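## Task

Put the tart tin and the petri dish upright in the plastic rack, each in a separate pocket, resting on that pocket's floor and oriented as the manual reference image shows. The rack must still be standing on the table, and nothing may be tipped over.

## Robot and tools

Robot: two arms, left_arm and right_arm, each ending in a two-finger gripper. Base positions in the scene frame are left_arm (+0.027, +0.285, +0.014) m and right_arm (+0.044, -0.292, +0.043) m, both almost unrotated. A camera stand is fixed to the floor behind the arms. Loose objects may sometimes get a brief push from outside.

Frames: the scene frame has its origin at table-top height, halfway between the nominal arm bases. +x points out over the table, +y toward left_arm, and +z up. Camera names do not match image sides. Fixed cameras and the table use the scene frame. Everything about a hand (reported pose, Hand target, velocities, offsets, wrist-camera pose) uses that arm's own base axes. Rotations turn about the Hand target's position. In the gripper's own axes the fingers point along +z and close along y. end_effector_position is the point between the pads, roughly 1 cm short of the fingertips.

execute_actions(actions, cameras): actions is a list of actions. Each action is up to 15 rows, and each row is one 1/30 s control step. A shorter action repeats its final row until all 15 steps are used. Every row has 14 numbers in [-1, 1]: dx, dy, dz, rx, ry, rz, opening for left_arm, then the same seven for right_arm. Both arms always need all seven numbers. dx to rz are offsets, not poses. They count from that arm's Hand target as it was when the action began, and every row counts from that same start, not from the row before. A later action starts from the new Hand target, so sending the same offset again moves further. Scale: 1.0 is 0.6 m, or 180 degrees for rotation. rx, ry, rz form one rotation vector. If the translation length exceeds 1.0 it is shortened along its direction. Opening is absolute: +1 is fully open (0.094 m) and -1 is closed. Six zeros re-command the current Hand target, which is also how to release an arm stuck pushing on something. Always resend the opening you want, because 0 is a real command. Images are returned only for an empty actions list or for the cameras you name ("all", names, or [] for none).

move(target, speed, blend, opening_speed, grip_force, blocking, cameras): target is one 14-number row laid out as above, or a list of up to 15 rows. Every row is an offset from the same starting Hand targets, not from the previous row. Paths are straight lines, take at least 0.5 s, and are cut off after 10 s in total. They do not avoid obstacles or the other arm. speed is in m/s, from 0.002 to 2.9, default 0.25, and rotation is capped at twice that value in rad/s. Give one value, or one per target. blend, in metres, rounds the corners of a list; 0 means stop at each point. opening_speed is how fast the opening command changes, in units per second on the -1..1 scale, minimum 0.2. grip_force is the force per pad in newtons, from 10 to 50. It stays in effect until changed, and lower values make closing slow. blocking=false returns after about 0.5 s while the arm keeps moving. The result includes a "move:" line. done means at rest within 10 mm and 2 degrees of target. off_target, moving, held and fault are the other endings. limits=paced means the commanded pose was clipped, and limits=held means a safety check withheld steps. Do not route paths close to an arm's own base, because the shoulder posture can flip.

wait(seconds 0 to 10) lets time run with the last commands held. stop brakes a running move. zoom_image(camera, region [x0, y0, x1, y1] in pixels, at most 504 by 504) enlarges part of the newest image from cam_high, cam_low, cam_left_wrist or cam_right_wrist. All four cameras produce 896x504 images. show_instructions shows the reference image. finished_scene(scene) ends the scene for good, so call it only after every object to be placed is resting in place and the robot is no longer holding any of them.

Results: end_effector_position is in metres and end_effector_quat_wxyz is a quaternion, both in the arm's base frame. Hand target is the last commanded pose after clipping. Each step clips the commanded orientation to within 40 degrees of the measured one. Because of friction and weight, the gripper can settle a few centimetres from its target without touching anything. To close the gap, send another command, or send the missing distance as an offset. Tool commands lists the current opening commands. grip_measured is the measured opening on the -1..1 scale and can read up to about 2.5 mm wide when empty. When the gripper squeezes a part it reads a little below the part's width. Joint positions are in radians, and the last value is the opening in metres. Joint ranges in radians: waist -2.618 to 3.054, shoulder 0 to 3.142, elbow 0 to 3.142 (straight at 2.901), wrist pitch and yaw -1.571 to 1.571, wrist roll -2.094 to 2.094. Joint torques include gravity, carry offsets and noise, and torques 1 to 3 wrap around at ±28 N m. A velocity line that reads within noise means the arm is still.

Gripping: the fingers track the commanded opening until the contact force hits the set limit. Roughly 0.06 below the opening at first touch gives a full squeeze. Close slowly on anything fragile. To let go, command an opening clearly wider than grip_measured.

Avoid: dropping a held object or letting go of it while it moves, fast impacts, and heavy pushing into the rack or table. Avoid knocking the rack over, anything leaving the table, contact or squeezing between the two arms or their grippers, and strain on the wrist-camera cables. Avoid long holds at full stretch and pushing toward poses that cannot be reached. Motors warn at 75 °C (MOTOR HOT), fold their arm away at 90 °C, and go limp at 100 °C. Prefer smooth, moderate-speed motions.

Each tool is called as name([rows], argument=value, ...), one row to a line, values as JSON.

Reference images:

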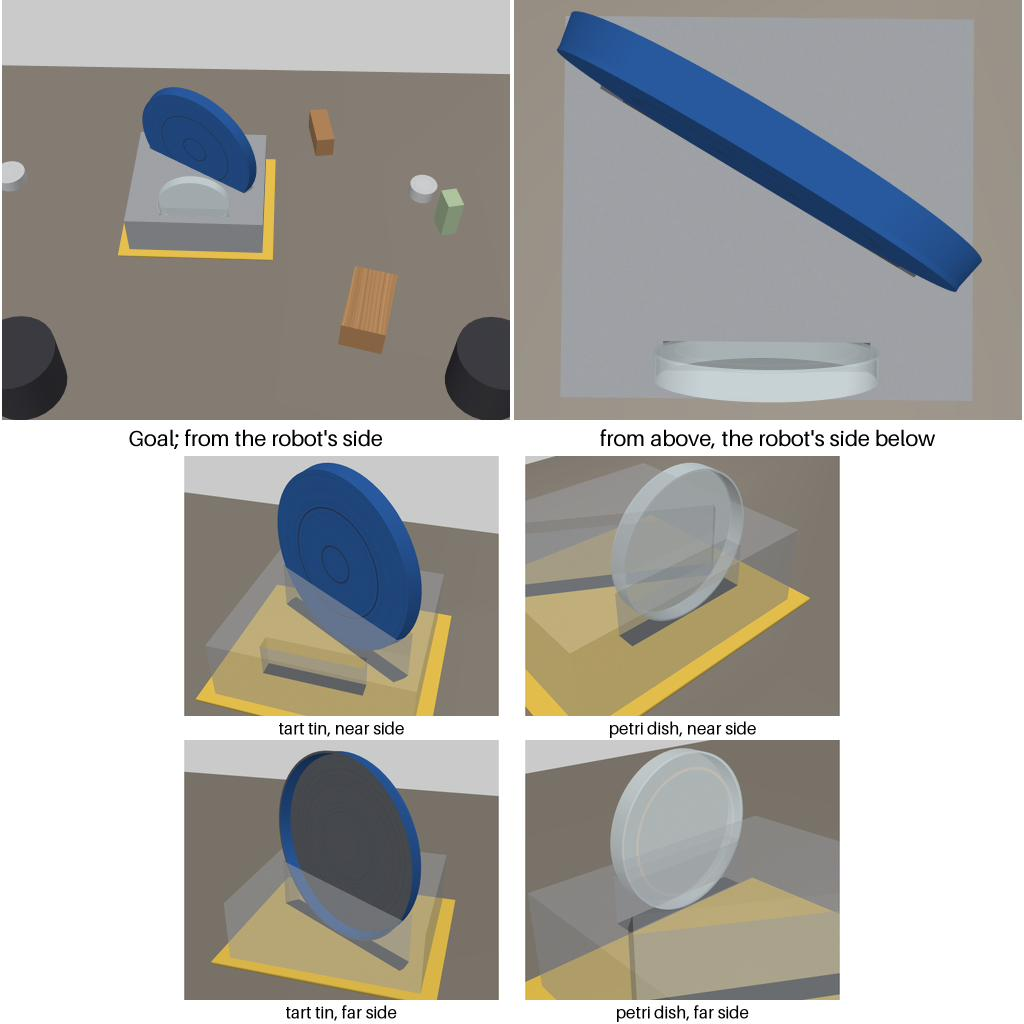

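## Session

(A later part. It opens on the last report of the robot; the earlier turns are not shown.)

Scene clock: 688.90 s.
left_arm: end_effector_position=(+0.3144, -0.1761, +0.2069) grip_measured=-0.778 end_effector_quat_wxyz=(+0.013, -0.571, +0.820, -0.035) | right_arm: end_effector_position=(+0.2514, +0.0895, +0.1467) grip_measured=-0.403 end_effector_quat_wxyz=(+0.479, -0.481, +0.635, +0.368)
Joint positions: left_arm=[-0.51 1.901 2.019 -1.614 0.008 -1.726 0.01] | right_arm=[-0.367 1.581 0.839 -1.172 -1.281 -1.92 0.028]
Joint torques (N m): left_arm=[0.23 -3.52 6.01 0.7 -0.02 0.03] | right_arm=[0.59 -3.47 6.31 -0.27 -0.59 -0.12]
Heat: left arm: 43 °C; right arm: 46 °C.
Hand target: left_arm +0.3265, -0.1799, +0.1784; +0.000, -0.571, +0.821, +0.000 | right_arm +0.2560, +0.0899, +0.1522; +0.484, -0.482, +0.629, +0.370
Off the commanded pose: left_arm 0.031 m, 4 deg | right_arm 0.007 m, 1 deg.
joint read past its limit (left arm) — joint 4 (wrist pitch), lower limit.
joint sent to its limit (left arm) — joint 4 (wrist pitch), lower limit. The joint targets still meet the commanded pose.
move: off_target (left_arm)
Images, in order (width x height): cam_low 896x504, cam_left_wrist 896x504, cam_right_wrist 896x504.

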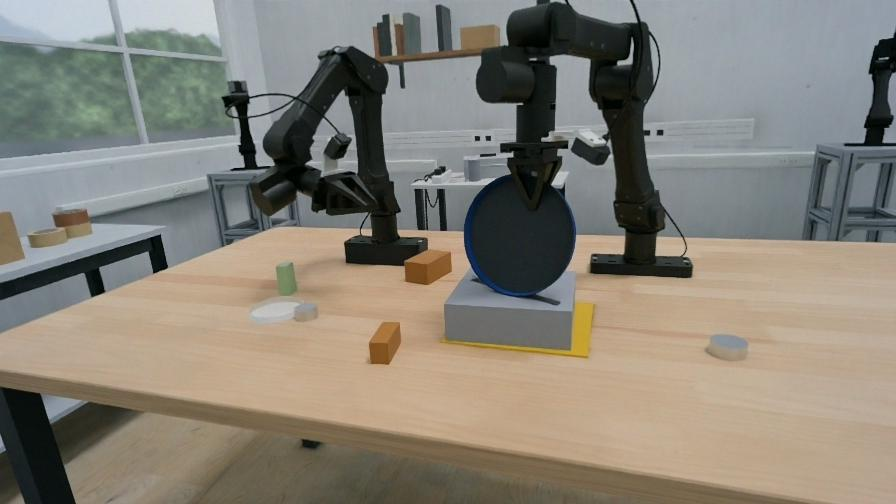

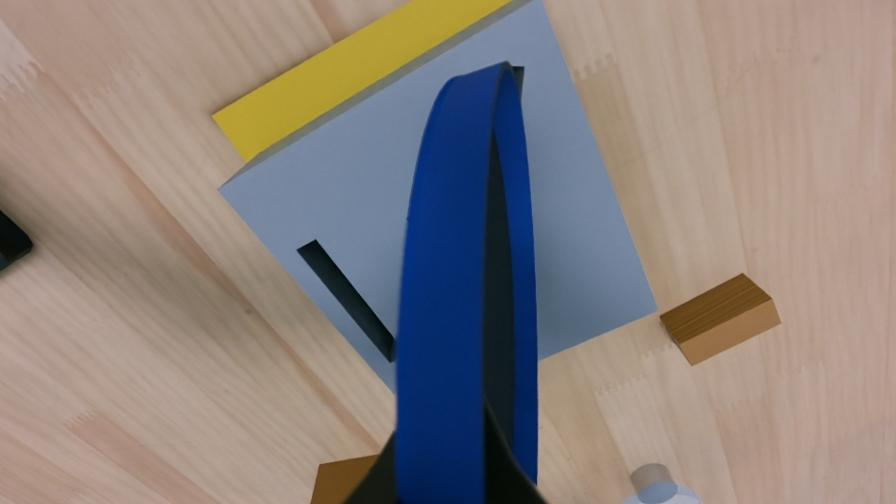

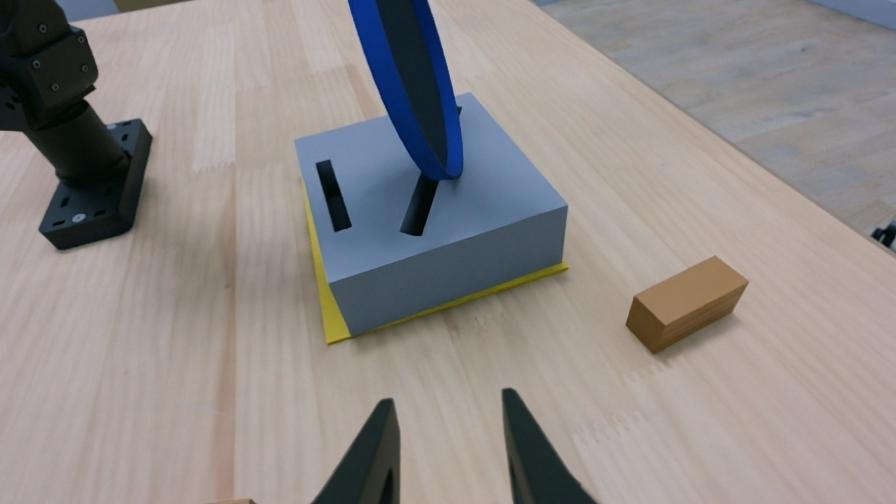

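move([
  [0,0,0.1,0,0,0,-0.85,0,0,0,0,0,0,-0.4],
  [-0.012,0.038,0.11,0,0,-0.036,-0.85,0,0,0,0,0,0,-0.4],
], speed=0.06, cameras=["cam_left_wrist","cam_right_wrist","cam_low"])

zoom_image(camera="cam_right_wrist", region=[280, 0, 580, 260])

Scene clock: 720.13 s.
left_arm: end_effector_position=(+0.3226, -0.1636, +0.2346) grip_measured=-0.778 end_effector_quat_wxyz=(+0.043, -0.522, +0.848, -0.078) | right_arm: end_effector_position=(+0.2514, +0.0895, +0.1467) grip_measured=-0.403 end_effector_quat_wxyz=(+0.479, -0.481, +0.635, +0.368)
Joint positions: left_arm=[-0.468 1.836 2.038 -1.593 0.008 -1.573 0.01] | right_arm=[-0.367 1.581 0.839 -1.172 -1.281 -1.92 0.028]
Joint torques (N m): left_arm=[0.7 -13 5.12 0.72 -0.04 0.07] | right_arm=[0.57 -3.28 6.3 -0.25 -0.59 -0.11]
Heat: left arm: 42 °C; right arm: 45 °C.
Hand target: left_arm +0.3194, -0.1572, +0.2444; +0.000, -0.524, +0.852, +0.000 | right_arm +0.2560, +0.0899, +0.1522; +0.484, -0.482, +0.629, +0.370
Off the commanded pose: left_arm 0.012 m, 10 deg | right_arm 0.007 m, 1 deg.
joint read past its limit (left arm) — joint 4 (wrist pitch), lower limit.
joint sent to its limit (left arm) — joint 4 (wrist pitch), lower limit. The joint targets are off in orientation, not in position.
move: off_target (left_arm)
Images, in order (width x height): cam_low 896x504, cam_left_wrist 896x504, cam_right_wrist 896x504.

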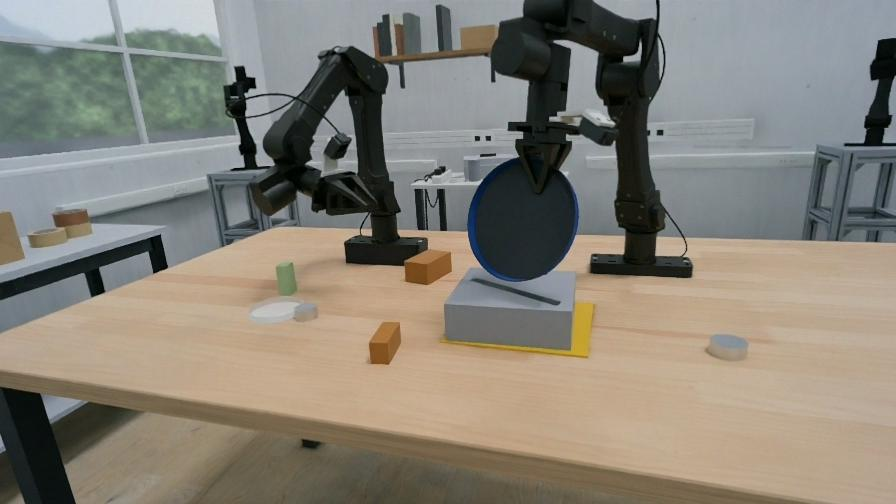

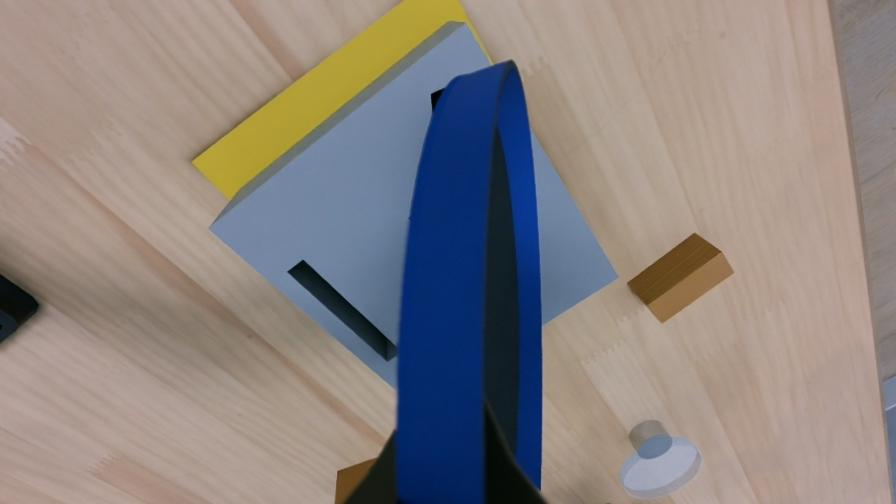

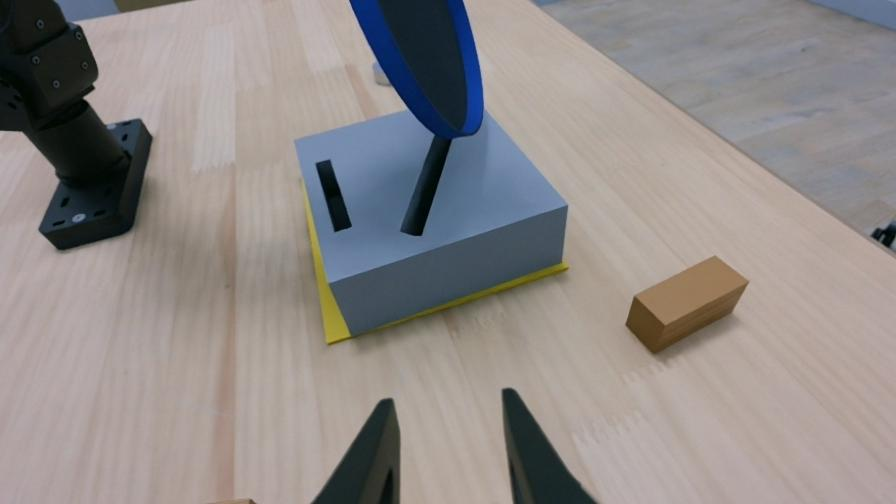

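Scaled by 1.680 from the camera's 896x504 image, which has a finer 1280x720 frame.

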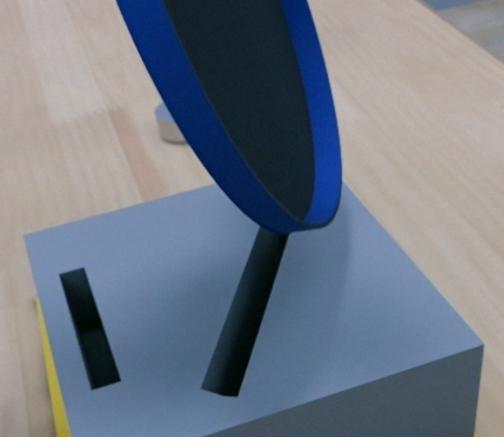

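move(target=[-0.005,0.002,-0.125,0,0,0,-0.85,0,0,0,0,0,0,-0.4], speed=0.05, cameras=["cam_left_wrist","cam_right_wrist","cam_low"])

zoom_image(camera="cam_right_wrist", region=[280, 0, 580, 260])

Scene clock: 730.97 s.
left_arm: end_effector_position=(+0.3127, -0.1594, +0.2044) grip_measured=-0.778 end_effector_quat_wxyz=(+0.018, -0.522, +0.851, -0.042) | right_arm: end_effector_position=(+0.2514, +0.0895, +0.1467) grip_measured=-0.403 end_effector_quat_wxyz=(+0.479, -0.481, +0.635, +0.368)
Joint positions: left_arm=[-0.468 1.836 1.921 -1.564 0.013 -1.569 0.01] | right_arm=[-0.367 1.581 0.839 -1.172 -1.281 -1.92 0.028]
Joint torques (N m): left_arm=[0.5 -4.04 2.66 0.68 -0.1 0.08] | right_arm=[0.54 -3.29 6.16 -0.29 -0.58 -0.1]
Heat: left arm: 42 °C; right arm: 45 °C.
Hand target: left_arm +0.3164, -0.1560, +0.1695; +0.000, -0.524, +0.852, +0.000 | right_arm +0.2560, +0.0899, +0.1522; +0.484, -0.482, +0.629, +0.370
Off the commanded pose: left_arm 0.035 m, 5 deg | right_arm 0.007 m, 1 deg.
move: off_target (left_arm)
Images, in order (width x height): cam_low 896x504, cam_left_wrist 896x504, cam_right_wrist 896x504.

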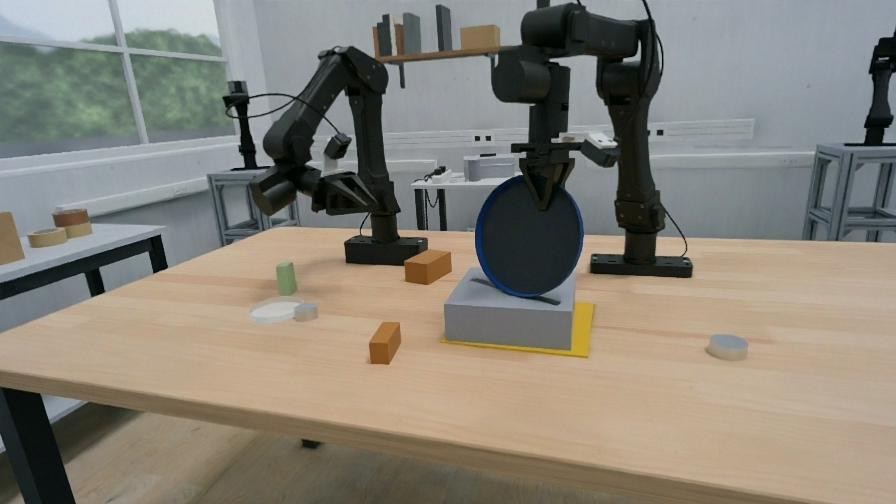

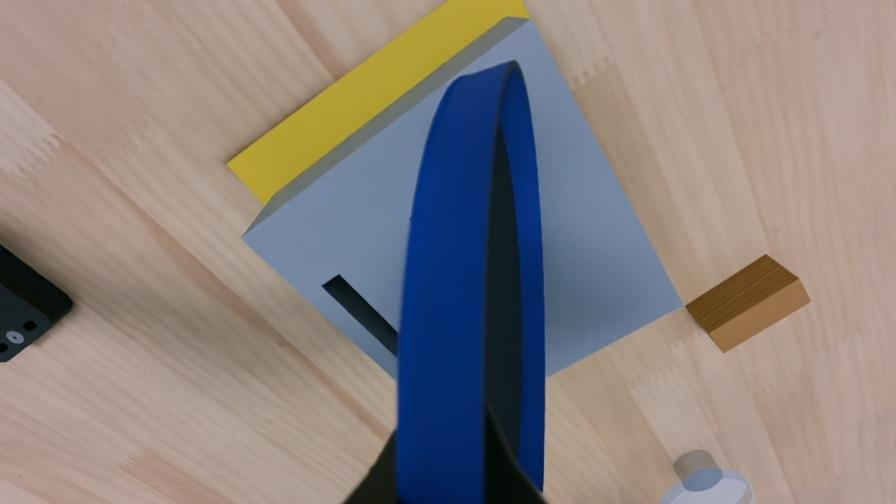

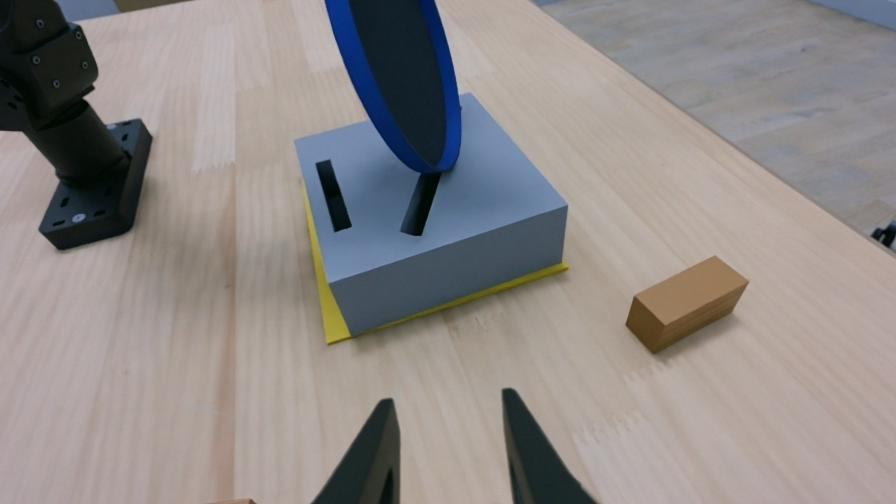

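Scaled by 1.680 from the camera's 896x504 image, which has a finer 1280x720 frame.

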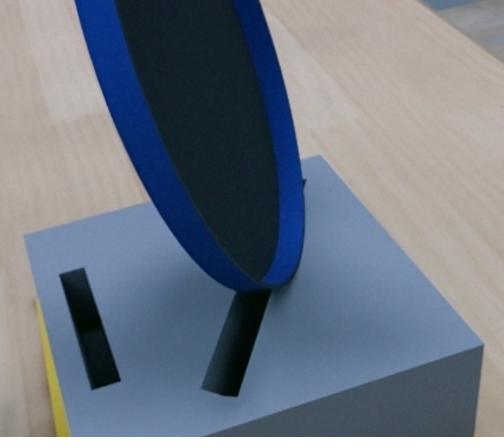

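move(target=[0.06,-0.03,-0.03,0,0,0,-0.85,0,0,0,0,0,0,-0.4], speed=0.04, cameras=["cam_left_wrist","cam_right_wrist"])

zoom_image(camera="cam_right_wrist", region=[280, 0, 580, 260])

Scene clock: 736.53 s.
left_arm: end_effector_position=(+0.3297, -0.1663, +0.2056) grip_measured=-0.777 end_effector_quat_wxyz=(+0.015, -0.521, +0.852, -0.039) | right_arm: end_effector_position=(+0.2514, +0.0895, +0.1467) grip_measured=-0.403 end_effector_quat_wxyz=(+0.479, -0.481, +0.635, +0.368)
Joint positions: left_arm=[-0.462 1.931 2.053 -1.611 0.017 -1.56 0.01] | right_arm=[-0.367 1.581 0.839 -1.172 -1.281 -1.92 0.028]
Joint torques (N m): left_arm=[0.03 -0.51 3.1 1.21 -0.11 -0.06] | right_arm=[0.49 -3.3 6.19 -0.25 -0.58 -0.11]
Heat: left arm: 42 °C; right arm: 44 °C.
Hand target: left_arm +0.3523, -0.1739, +0.1514; +0.000, -0.524, +0.852, +0.000 | right_arm +0.2560, +0.0899, +0.1522; +0.484, -0.482, +0.629, +0.370
Off the commanded pose: left_arm 0.059 m, 5 deg | right_arm 0.007 m, 1 deg.
joint read past its limit (left arm) — joint 4 (wrist pitch), lower limit.
move: off_target (left_arm)
Images, in order (width x height): cam_left_wrist 896x504, cam_right_wrist 896x504.

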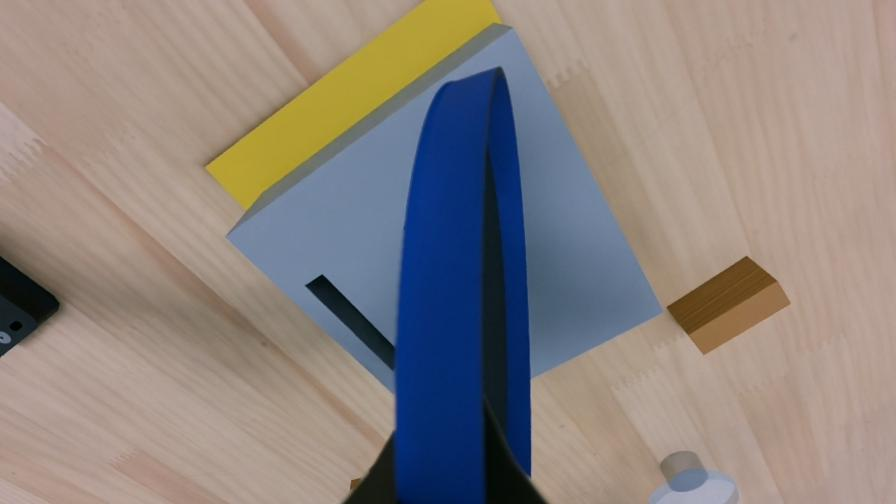

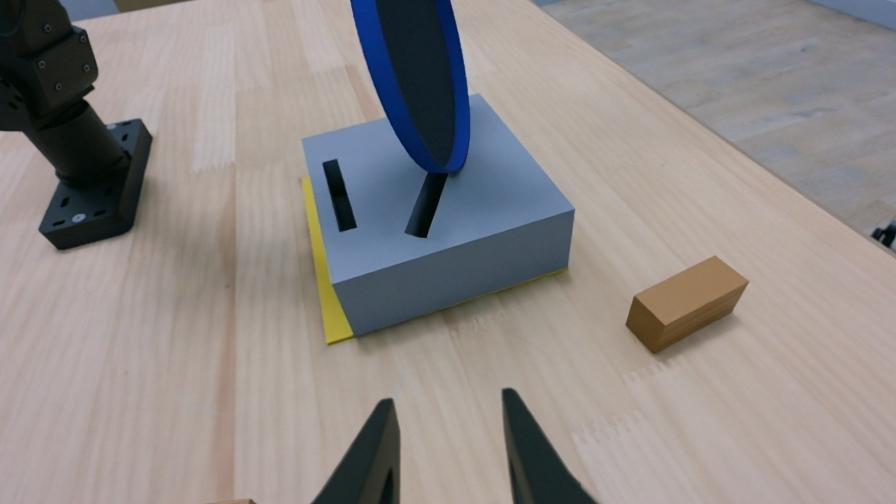

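Scaled by 1.680 from the camera's 896x504 image, which has a finer 1280x720 frame.

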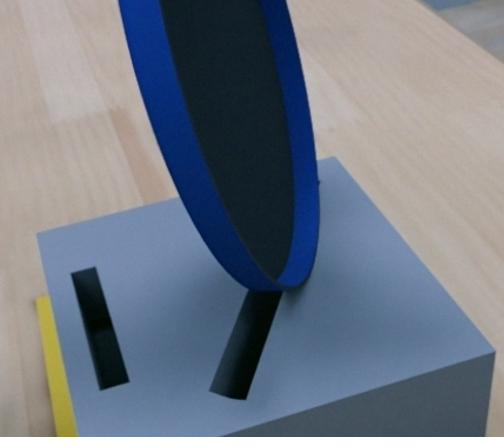

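move(target=[0.03,-0.015,0.0,0,0,0,-0.85,0,0,0,0,0,0,-0.4], speed=0.04, cameras=["cam_left_wrist","cam_right_wrist"])

zoom_image(camera="cam_right_wrist", region=[280, 0, 580, 260])

Scene clock: 740.33 s.
left_arm: end_effector_position=(+0.3573, -0.1842, +0.2031) grip_measured=-0.779 end_effector_quat_wxyz=(+0.016, -0.519, +0.852, -0.060) | right_arm: end_effector_position=(+0.2514, +0.0895, +0.1467) grip_measured=-0.403 end_effector_quat_wxyz=(+0.479, -0.481, +0.635, +0.368)
Joint positions: left_arm=[-0.462 2.044 2.204 -1.613 0.037 -1.558 0.01] | right_arm=[-0.367 1.581 0.839 -1.172 -1.281 -1.92 0.028]
Joint torques (N m): left_arm=[-0.06 -2.32 4 0.78 -0.27 -0.06] | right_arm=[0.51 -3.36 6.3 -0.27 -0.58 -0.13]
Heat: left arm: 41 °C; right arm: 44 °C.
Hand target: left_arm +0.3704, -0.1829, +0.1515; +0.000, -0.524, +0.852, +0.000 | right_arm +0.2560, +0.0899, +0.1522; +0.484, -0.482, +0.629, +0.370
Off the commanded pose: left_arm 0.053 m, 7 deg | right_arm 0.007 m, 1 deg.
joint read past its limit (left arm) — joint 4 (wrist pitch), lower limit.
joint sent to its limit (left arm) — joint 4 (wrist pitch), lower limit. The joint targets are off in position, not in orientation.
move: off_target (left_arm)
Images, in order (width x height): cam_left_wrist 896x504, cam_right_wrist 896x504.

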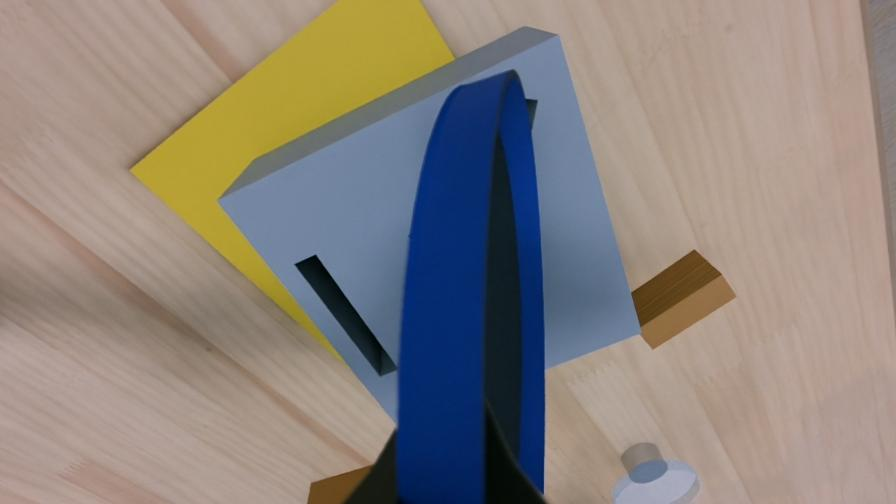

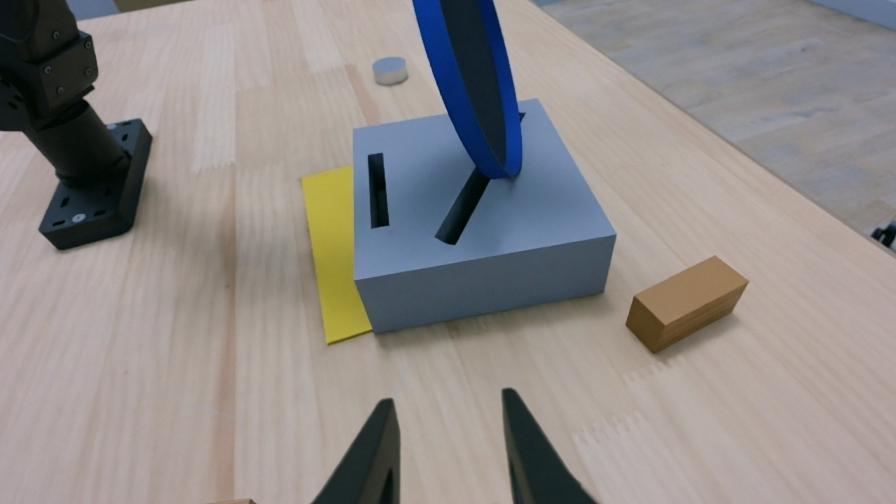

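Scaled by 1.680 from the camera's 896x504 image, which has a finer 1280x720 frame.

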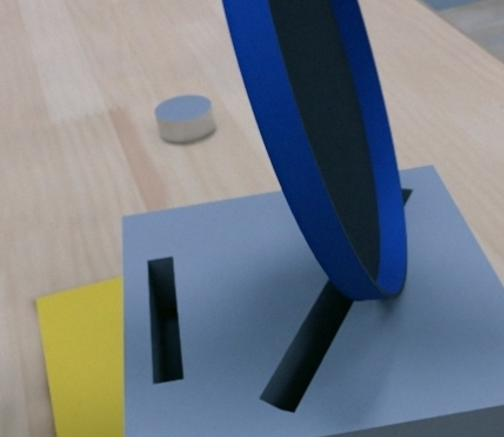

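move(target=[0,0,0.11,0,0,0,-0.85,0.048,0.205,-0.06,0.0153,-0.0055,-0.066,-0.2], speed=0.12, cameras=["all"])

Scene clock: 756.57 s.
left_arm: end_effector_position=(+0.3591, -0.1839, +0.2064) grip_measured=-0.779 end_effector_quat_wxyz=(+0.021, -0.519, +0.852, -0.063) | right_arm: end_effector_position=(+0.2863, +0.2110, +0.1174) grip_measured=-0.203 end_effector_quat_wxyz=(+0.536, -0.406, +0.664, +0.327)
Joint positions: left_arm=[-0.462 2.043 2.215 -1.613 0.031 -1.558 0.01] | right_arm=[0.252 1.489 0.303 0.871 -0.82 -0.235 0.037]
Joint torques (N m): left_arm=[0.2 -12.01 8.83 0.83 -0.25 -0.03] | right_arm=[0.7 -2.81 3.99 1.77 -0.07 0.02]
Heat: left arm: 41 °C; right arm: 44 °C.
Hand target: left_arm +0.3704, -0.1829, +0.2175; +0.000, -0.524, +0.852, +0.000 | right_arm +0.2848, +0.2129, +0.1162; +0.537, -0.406, +0.663, +0.329
Off the commanded pose: left_arm 0.016 m, 8 deg | right_arm 0.003 m, 0 deg.
joint read past its limit (left arm) — joint 4 (wrist pitch), lower limit.
joint sent to its limit (left arm) — joint 4 (wrist pitch), lower limit. The joint targets are off in orientation, not in position.
move: off_target (left_arm)

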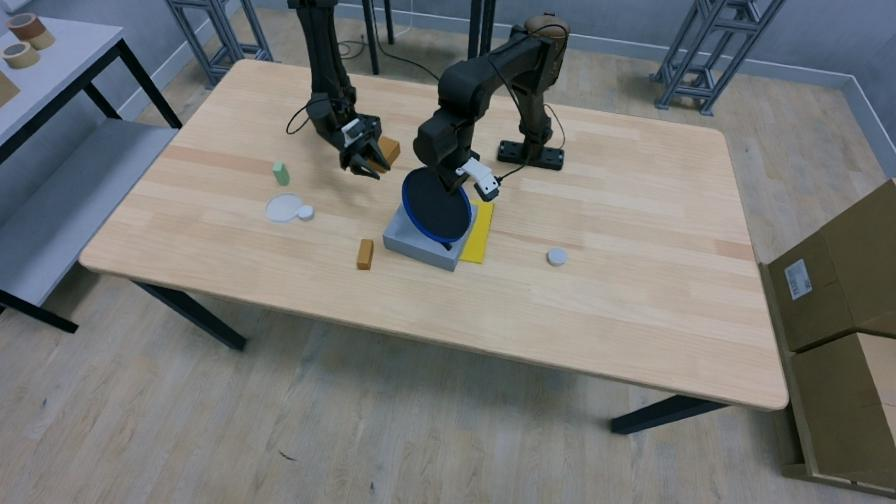

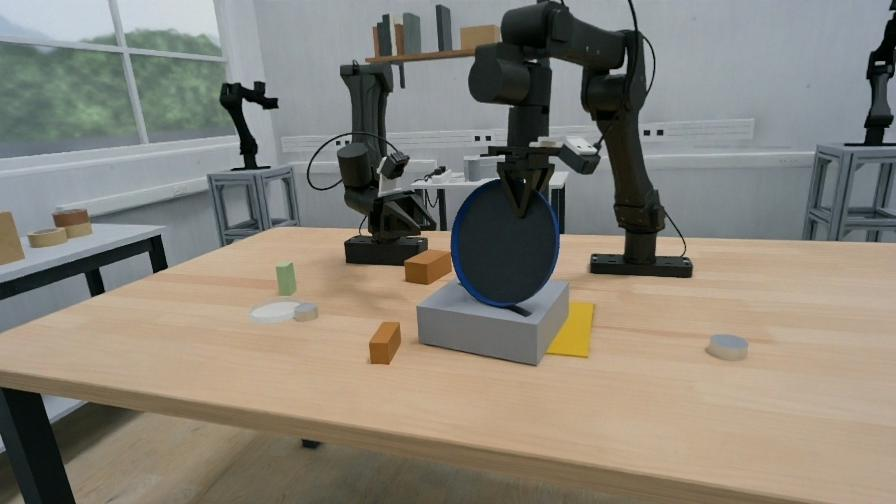

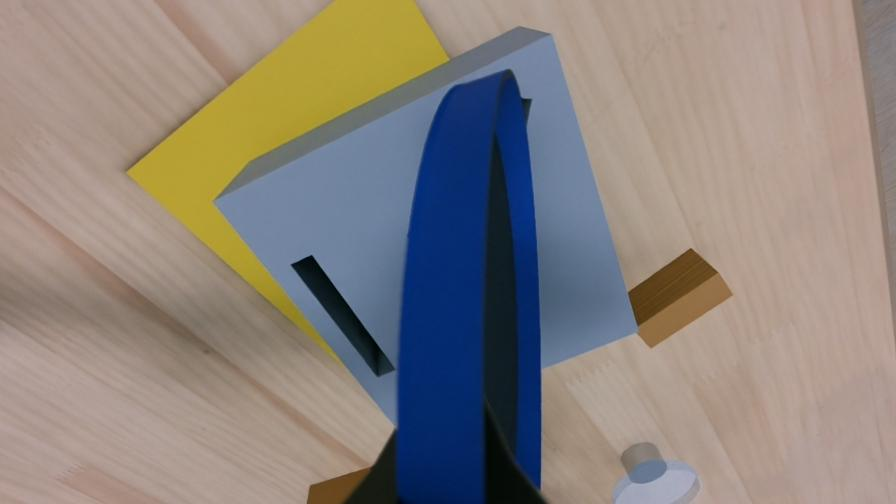

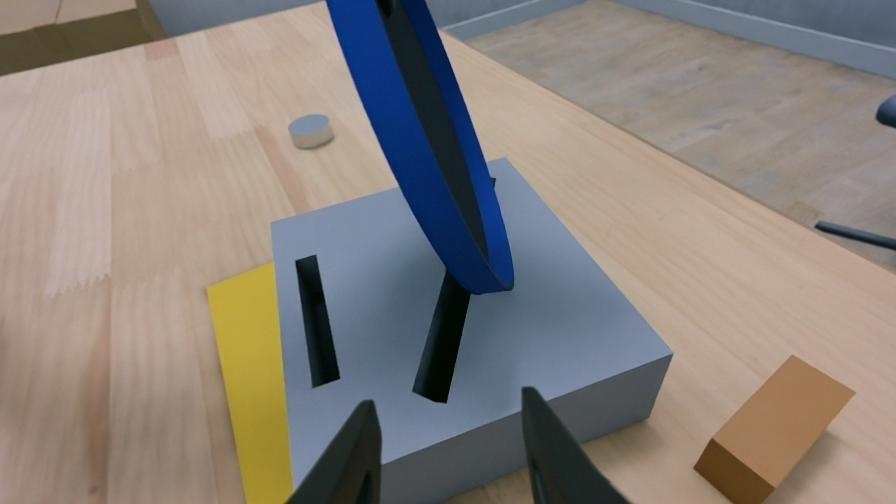

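move(target=[0,0,0,0,0,0,-0.85,0.044,0.087,0.0,0,0,0,-0.2], speed=0.1, cameras=["cam_right_wrist","cam_low","cam_high"])

zoom_image(camera="cam_low", region=[340, 130, 620, 370])

Scene clock: 771.07 s.
left_arm: end_effector_position=(+0.3591, -0.1839, +0.2064) grip_measured=-0.779 end_effector_quat_wxyz=(+0.021, -0.519, +0.852, -0.063) | right_arm: end_effector_position=(+0.3048, +0.2604, +0.1081) grip_measured=-0.203 end_effector_quat_wxyz=(+0.524, -0.406, +0.672, +0.329)
Joint positions: left_arm=[-0.462 2.043 2.215 -1.613 0.031 -1.558 0.01] | right_arm=[0.426 1.658 0.428 0.931 -0.656 -0.169 0.037]
Joint torques (N m): left_arm=[0.35 -11.88 8.69 0.81 -0.26 -0.06] | right_arm=[0.59 -3.92 5.9 1.83 0 0.07]
Heat: left arm: 42 °C; right arm: 44 °C.
Hand target: left_arm +0.3704, -0.1829, +0.2175; +0.000, -0.524, +0.852, +0.000 | right_arm +0.3111, +0.2652, +0.1162; +0.537, -0.406, +0.663, +0.329
Off the commanded pose: left_arm 0.016 m, 8 deg | right_arm 0.011 m, 2 deg.
joint read past its limit (left arm) — joint 4 (wrist pitch), lower limit.
joint sent to its limit (left arm) — joint 4 (wrist pitch), lower limit. The joint targets are off in orientation, not in position.
move: off_target (left_arm, right_arm)
Images, in order (width x height): cam_high 896x504, cam_low 896x504, cam_right_wrist 896x504.

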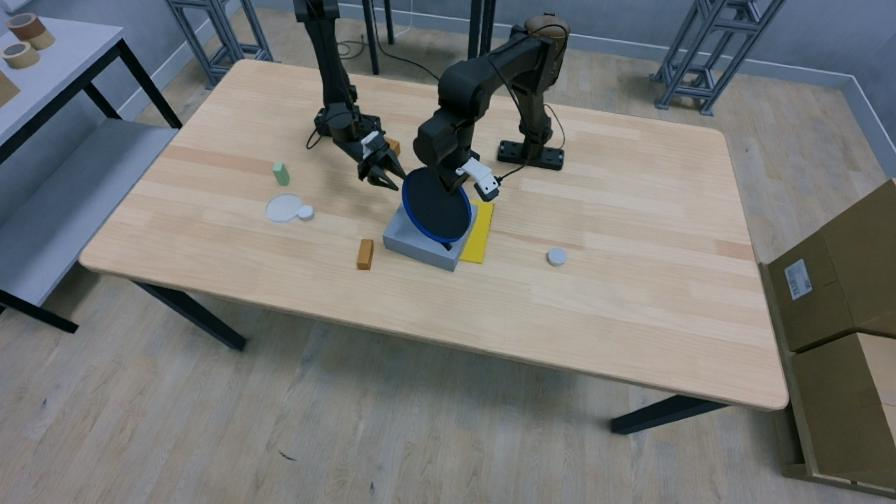

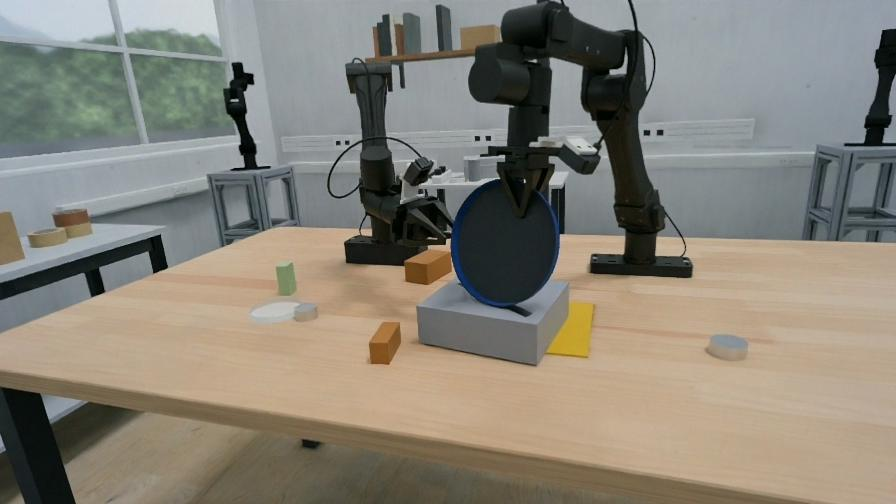

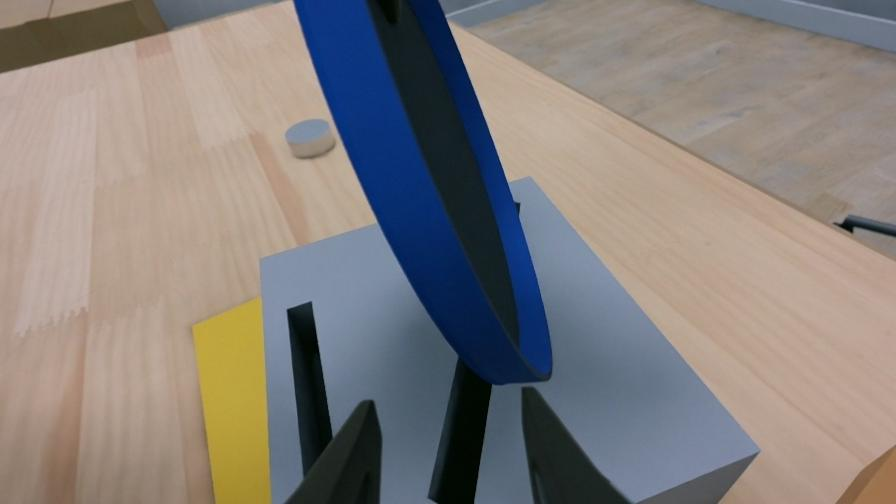

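Scaled by 1.800 from the camera's 896x504 image, which has a finer 1280x720 frame.

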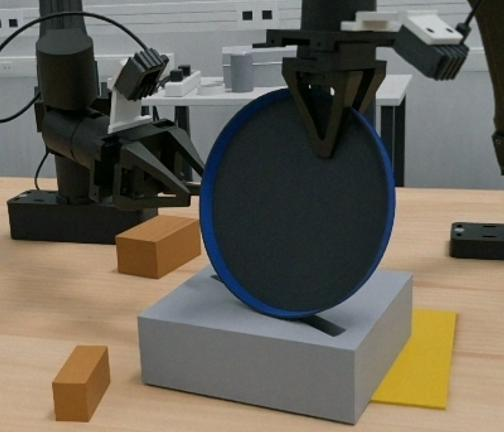

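move(target=[0,0,0,0,0,0,-0.85,0.018,0.05,0.014,0,0,0,-0.2], speed=0.08, cameras=["cam_right_wrist","cam_low"])

zoom_image(camera="cam_low", region=[340, 130, 620, 370])

Scene clock: 777.43 s.
left_arm: end_effector_position=(+0.3637, -0.1781, +0.2065) grip_measured=-0.779 end_effector_quat_wxyz=(+0.038, -0.521, +0.851, -0.056) | right_arm: end_effector_position=(+0.3189, +0.2827, +0.1115) grip_measured=-0.203 end_effector_quat_wxyz=(+0.525, -0.399, +0.681, +0.320)
Joint positions: left_arm=[-0.46 2.043 2.215 -1.607 -0.005 -1.558 0.01] | right_arm=[0.495 1.7 0.514 0.893 -0.562 -0.142 0.037]
Joint torques (N m): left_arm=[-0.2 -12.1 8.7 0.78 0.08 -0.08] | right_arm=[1.43 -4.56 7.32 1.78 -0.2 0.01]
Heat: left arm: 42 °C; right arm: 45 °C.
Hand target: left_arm +0.3704, -0.1830, +0.2175; +0.000, -0.524, +0.852, +0.000 | right_arm +0.3219, +0.2951, +0.1245; +0.536, -0.406, +0.663, +0.329
Off the commanded pose: left_arm 0.014 m, 8 deg | right_arm 0.018 m, 3 deg.
joint read past its limit (left arm) — joint 4 (wrist pitch), lower limit.
joint sent to its limit (left arm) — joint 4 (wrist pitch), lower limit. The joint targets are off in orientation, not in position.
move: off_target (left_arm, right_arm)
Images, in order (width x height): cam_low 896x504, cam_right_wrist 896x504.

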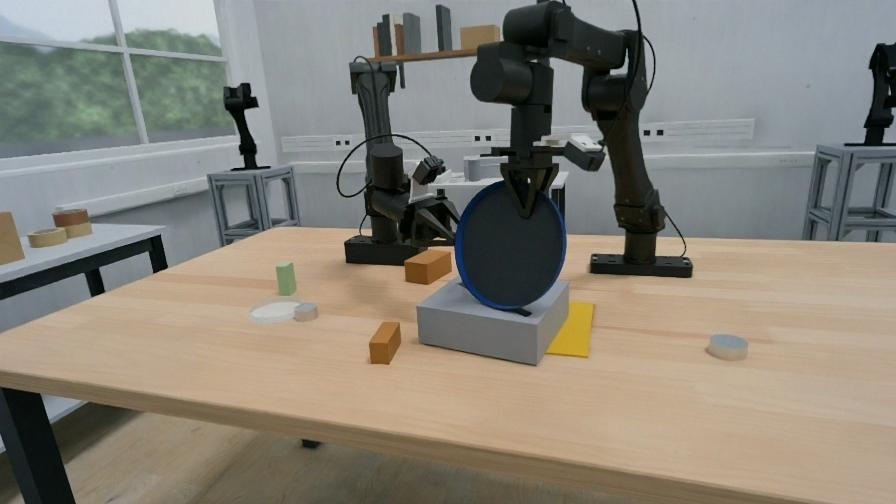

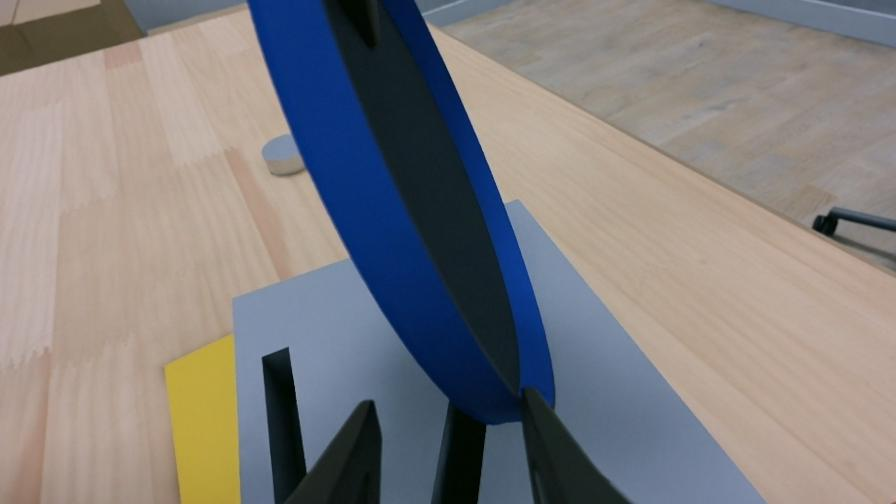

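Scaled by 1.800 from the camera's 896x504 image, which has a finer 1280x720 frame.

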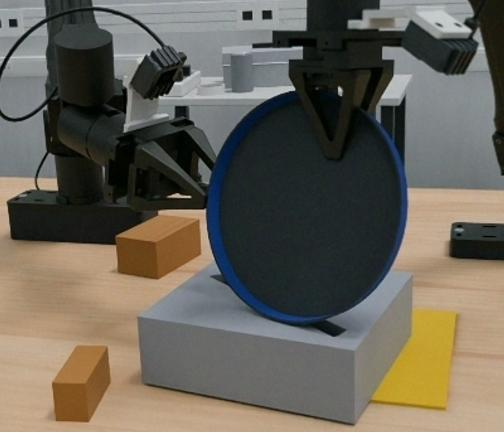

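move([
  [0,0,0,0,0,0,-0.85,-0.018,-0.05,0.0,0,0,0,-0.1],
  [0,0,0,0,0,0,-0.85,0.002,-0.06,0.0,0,0,0,-0.1],
  [0,0,0,0,0,0,-0.85,0.034,0.005,0,0,0,0,-0.1],
], speed=0.08, blend=[0.004,0.004,0], cameras=["cam_right_wrist","cam_low"])

zoom_image(camera="cam_low", region=[340, 130, 620, 370])

Scene clock: 784.47 s.
left_arm: end_effector_position=(+0.3638, -0.1781, +0.2066) grip_measured=-0.779 end_effector_quat_wxyz=(+0.039, -0.521, +0.851, -0.056) | right_arm: end_effector_position=(+0.3374, +0.2937, +0.1214) grip_measured=-0.103 end_effector_quat_wxyz=(+0.534, -0.408, +0.664, +0.328)
Joint positions: left_arm=[-0.46 2.043 2.215 -1.606 -0.005 -1.558 0.01] | right_arm=[0.484 1.759 0.607 0.889 -0.602 -0.151 0.042]
Joint torques (N m): left_arm=[-0.18 -11.92 8.8 0.78 0.04 -0.05] | right_arm=[0.5 -5.04 6.46 1.6 -0.01 0.01]
Heat: left arm: 43 °C; right arm: 45 °C.
Hand target: left_arm +0.3704, -0.1829, +0.2175; +0.000, -0.524, +0.852, +0.000 | right_arm +0.3424, +0.2981, +0.1246; +0.537, -0.406, +0.663, +0.329
Off the commanded pose: left_arm 0.014 m, 8 deg | right_arm 0.007 m, 0 deg.
joint read past its limit (left arm) — joint 4 (wrist pitch), lower limit.
joint sent to its limit (left arm) — joint 4 (wrist pitch), lower limit. The joint targets are off in orientation, not in position.
move: off_target (left_arm)
Images, in order (width x height): cam_low 896x504, cam_right_wrist 896x504.

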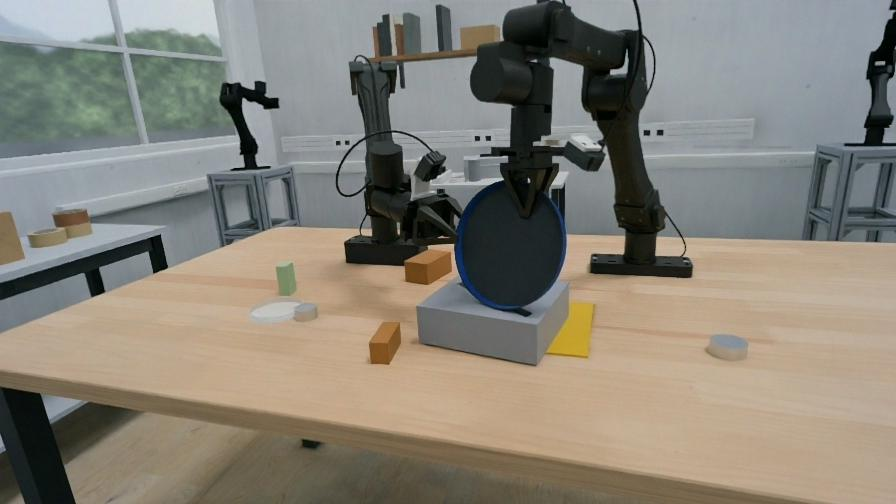

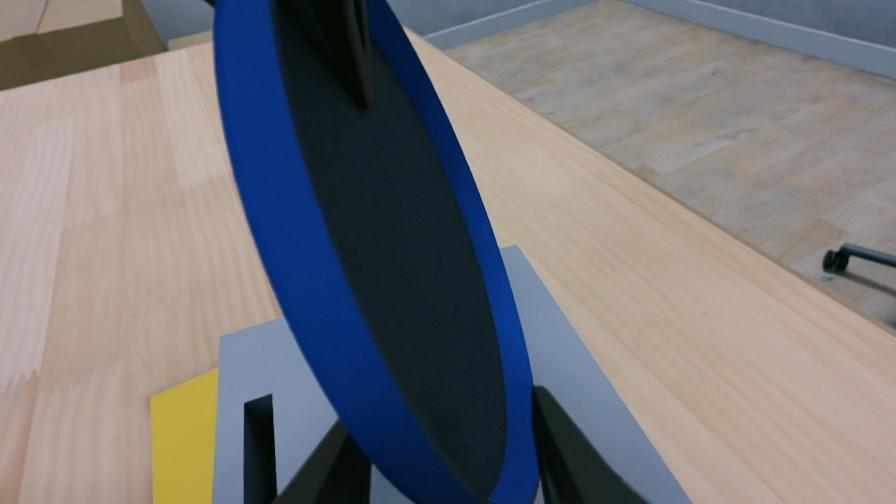

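Scaled by 1.800 from the camera's 896x504 image, which has a finer 1280x720 frame.

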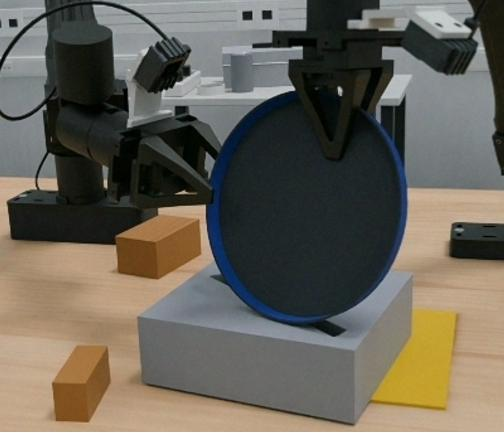

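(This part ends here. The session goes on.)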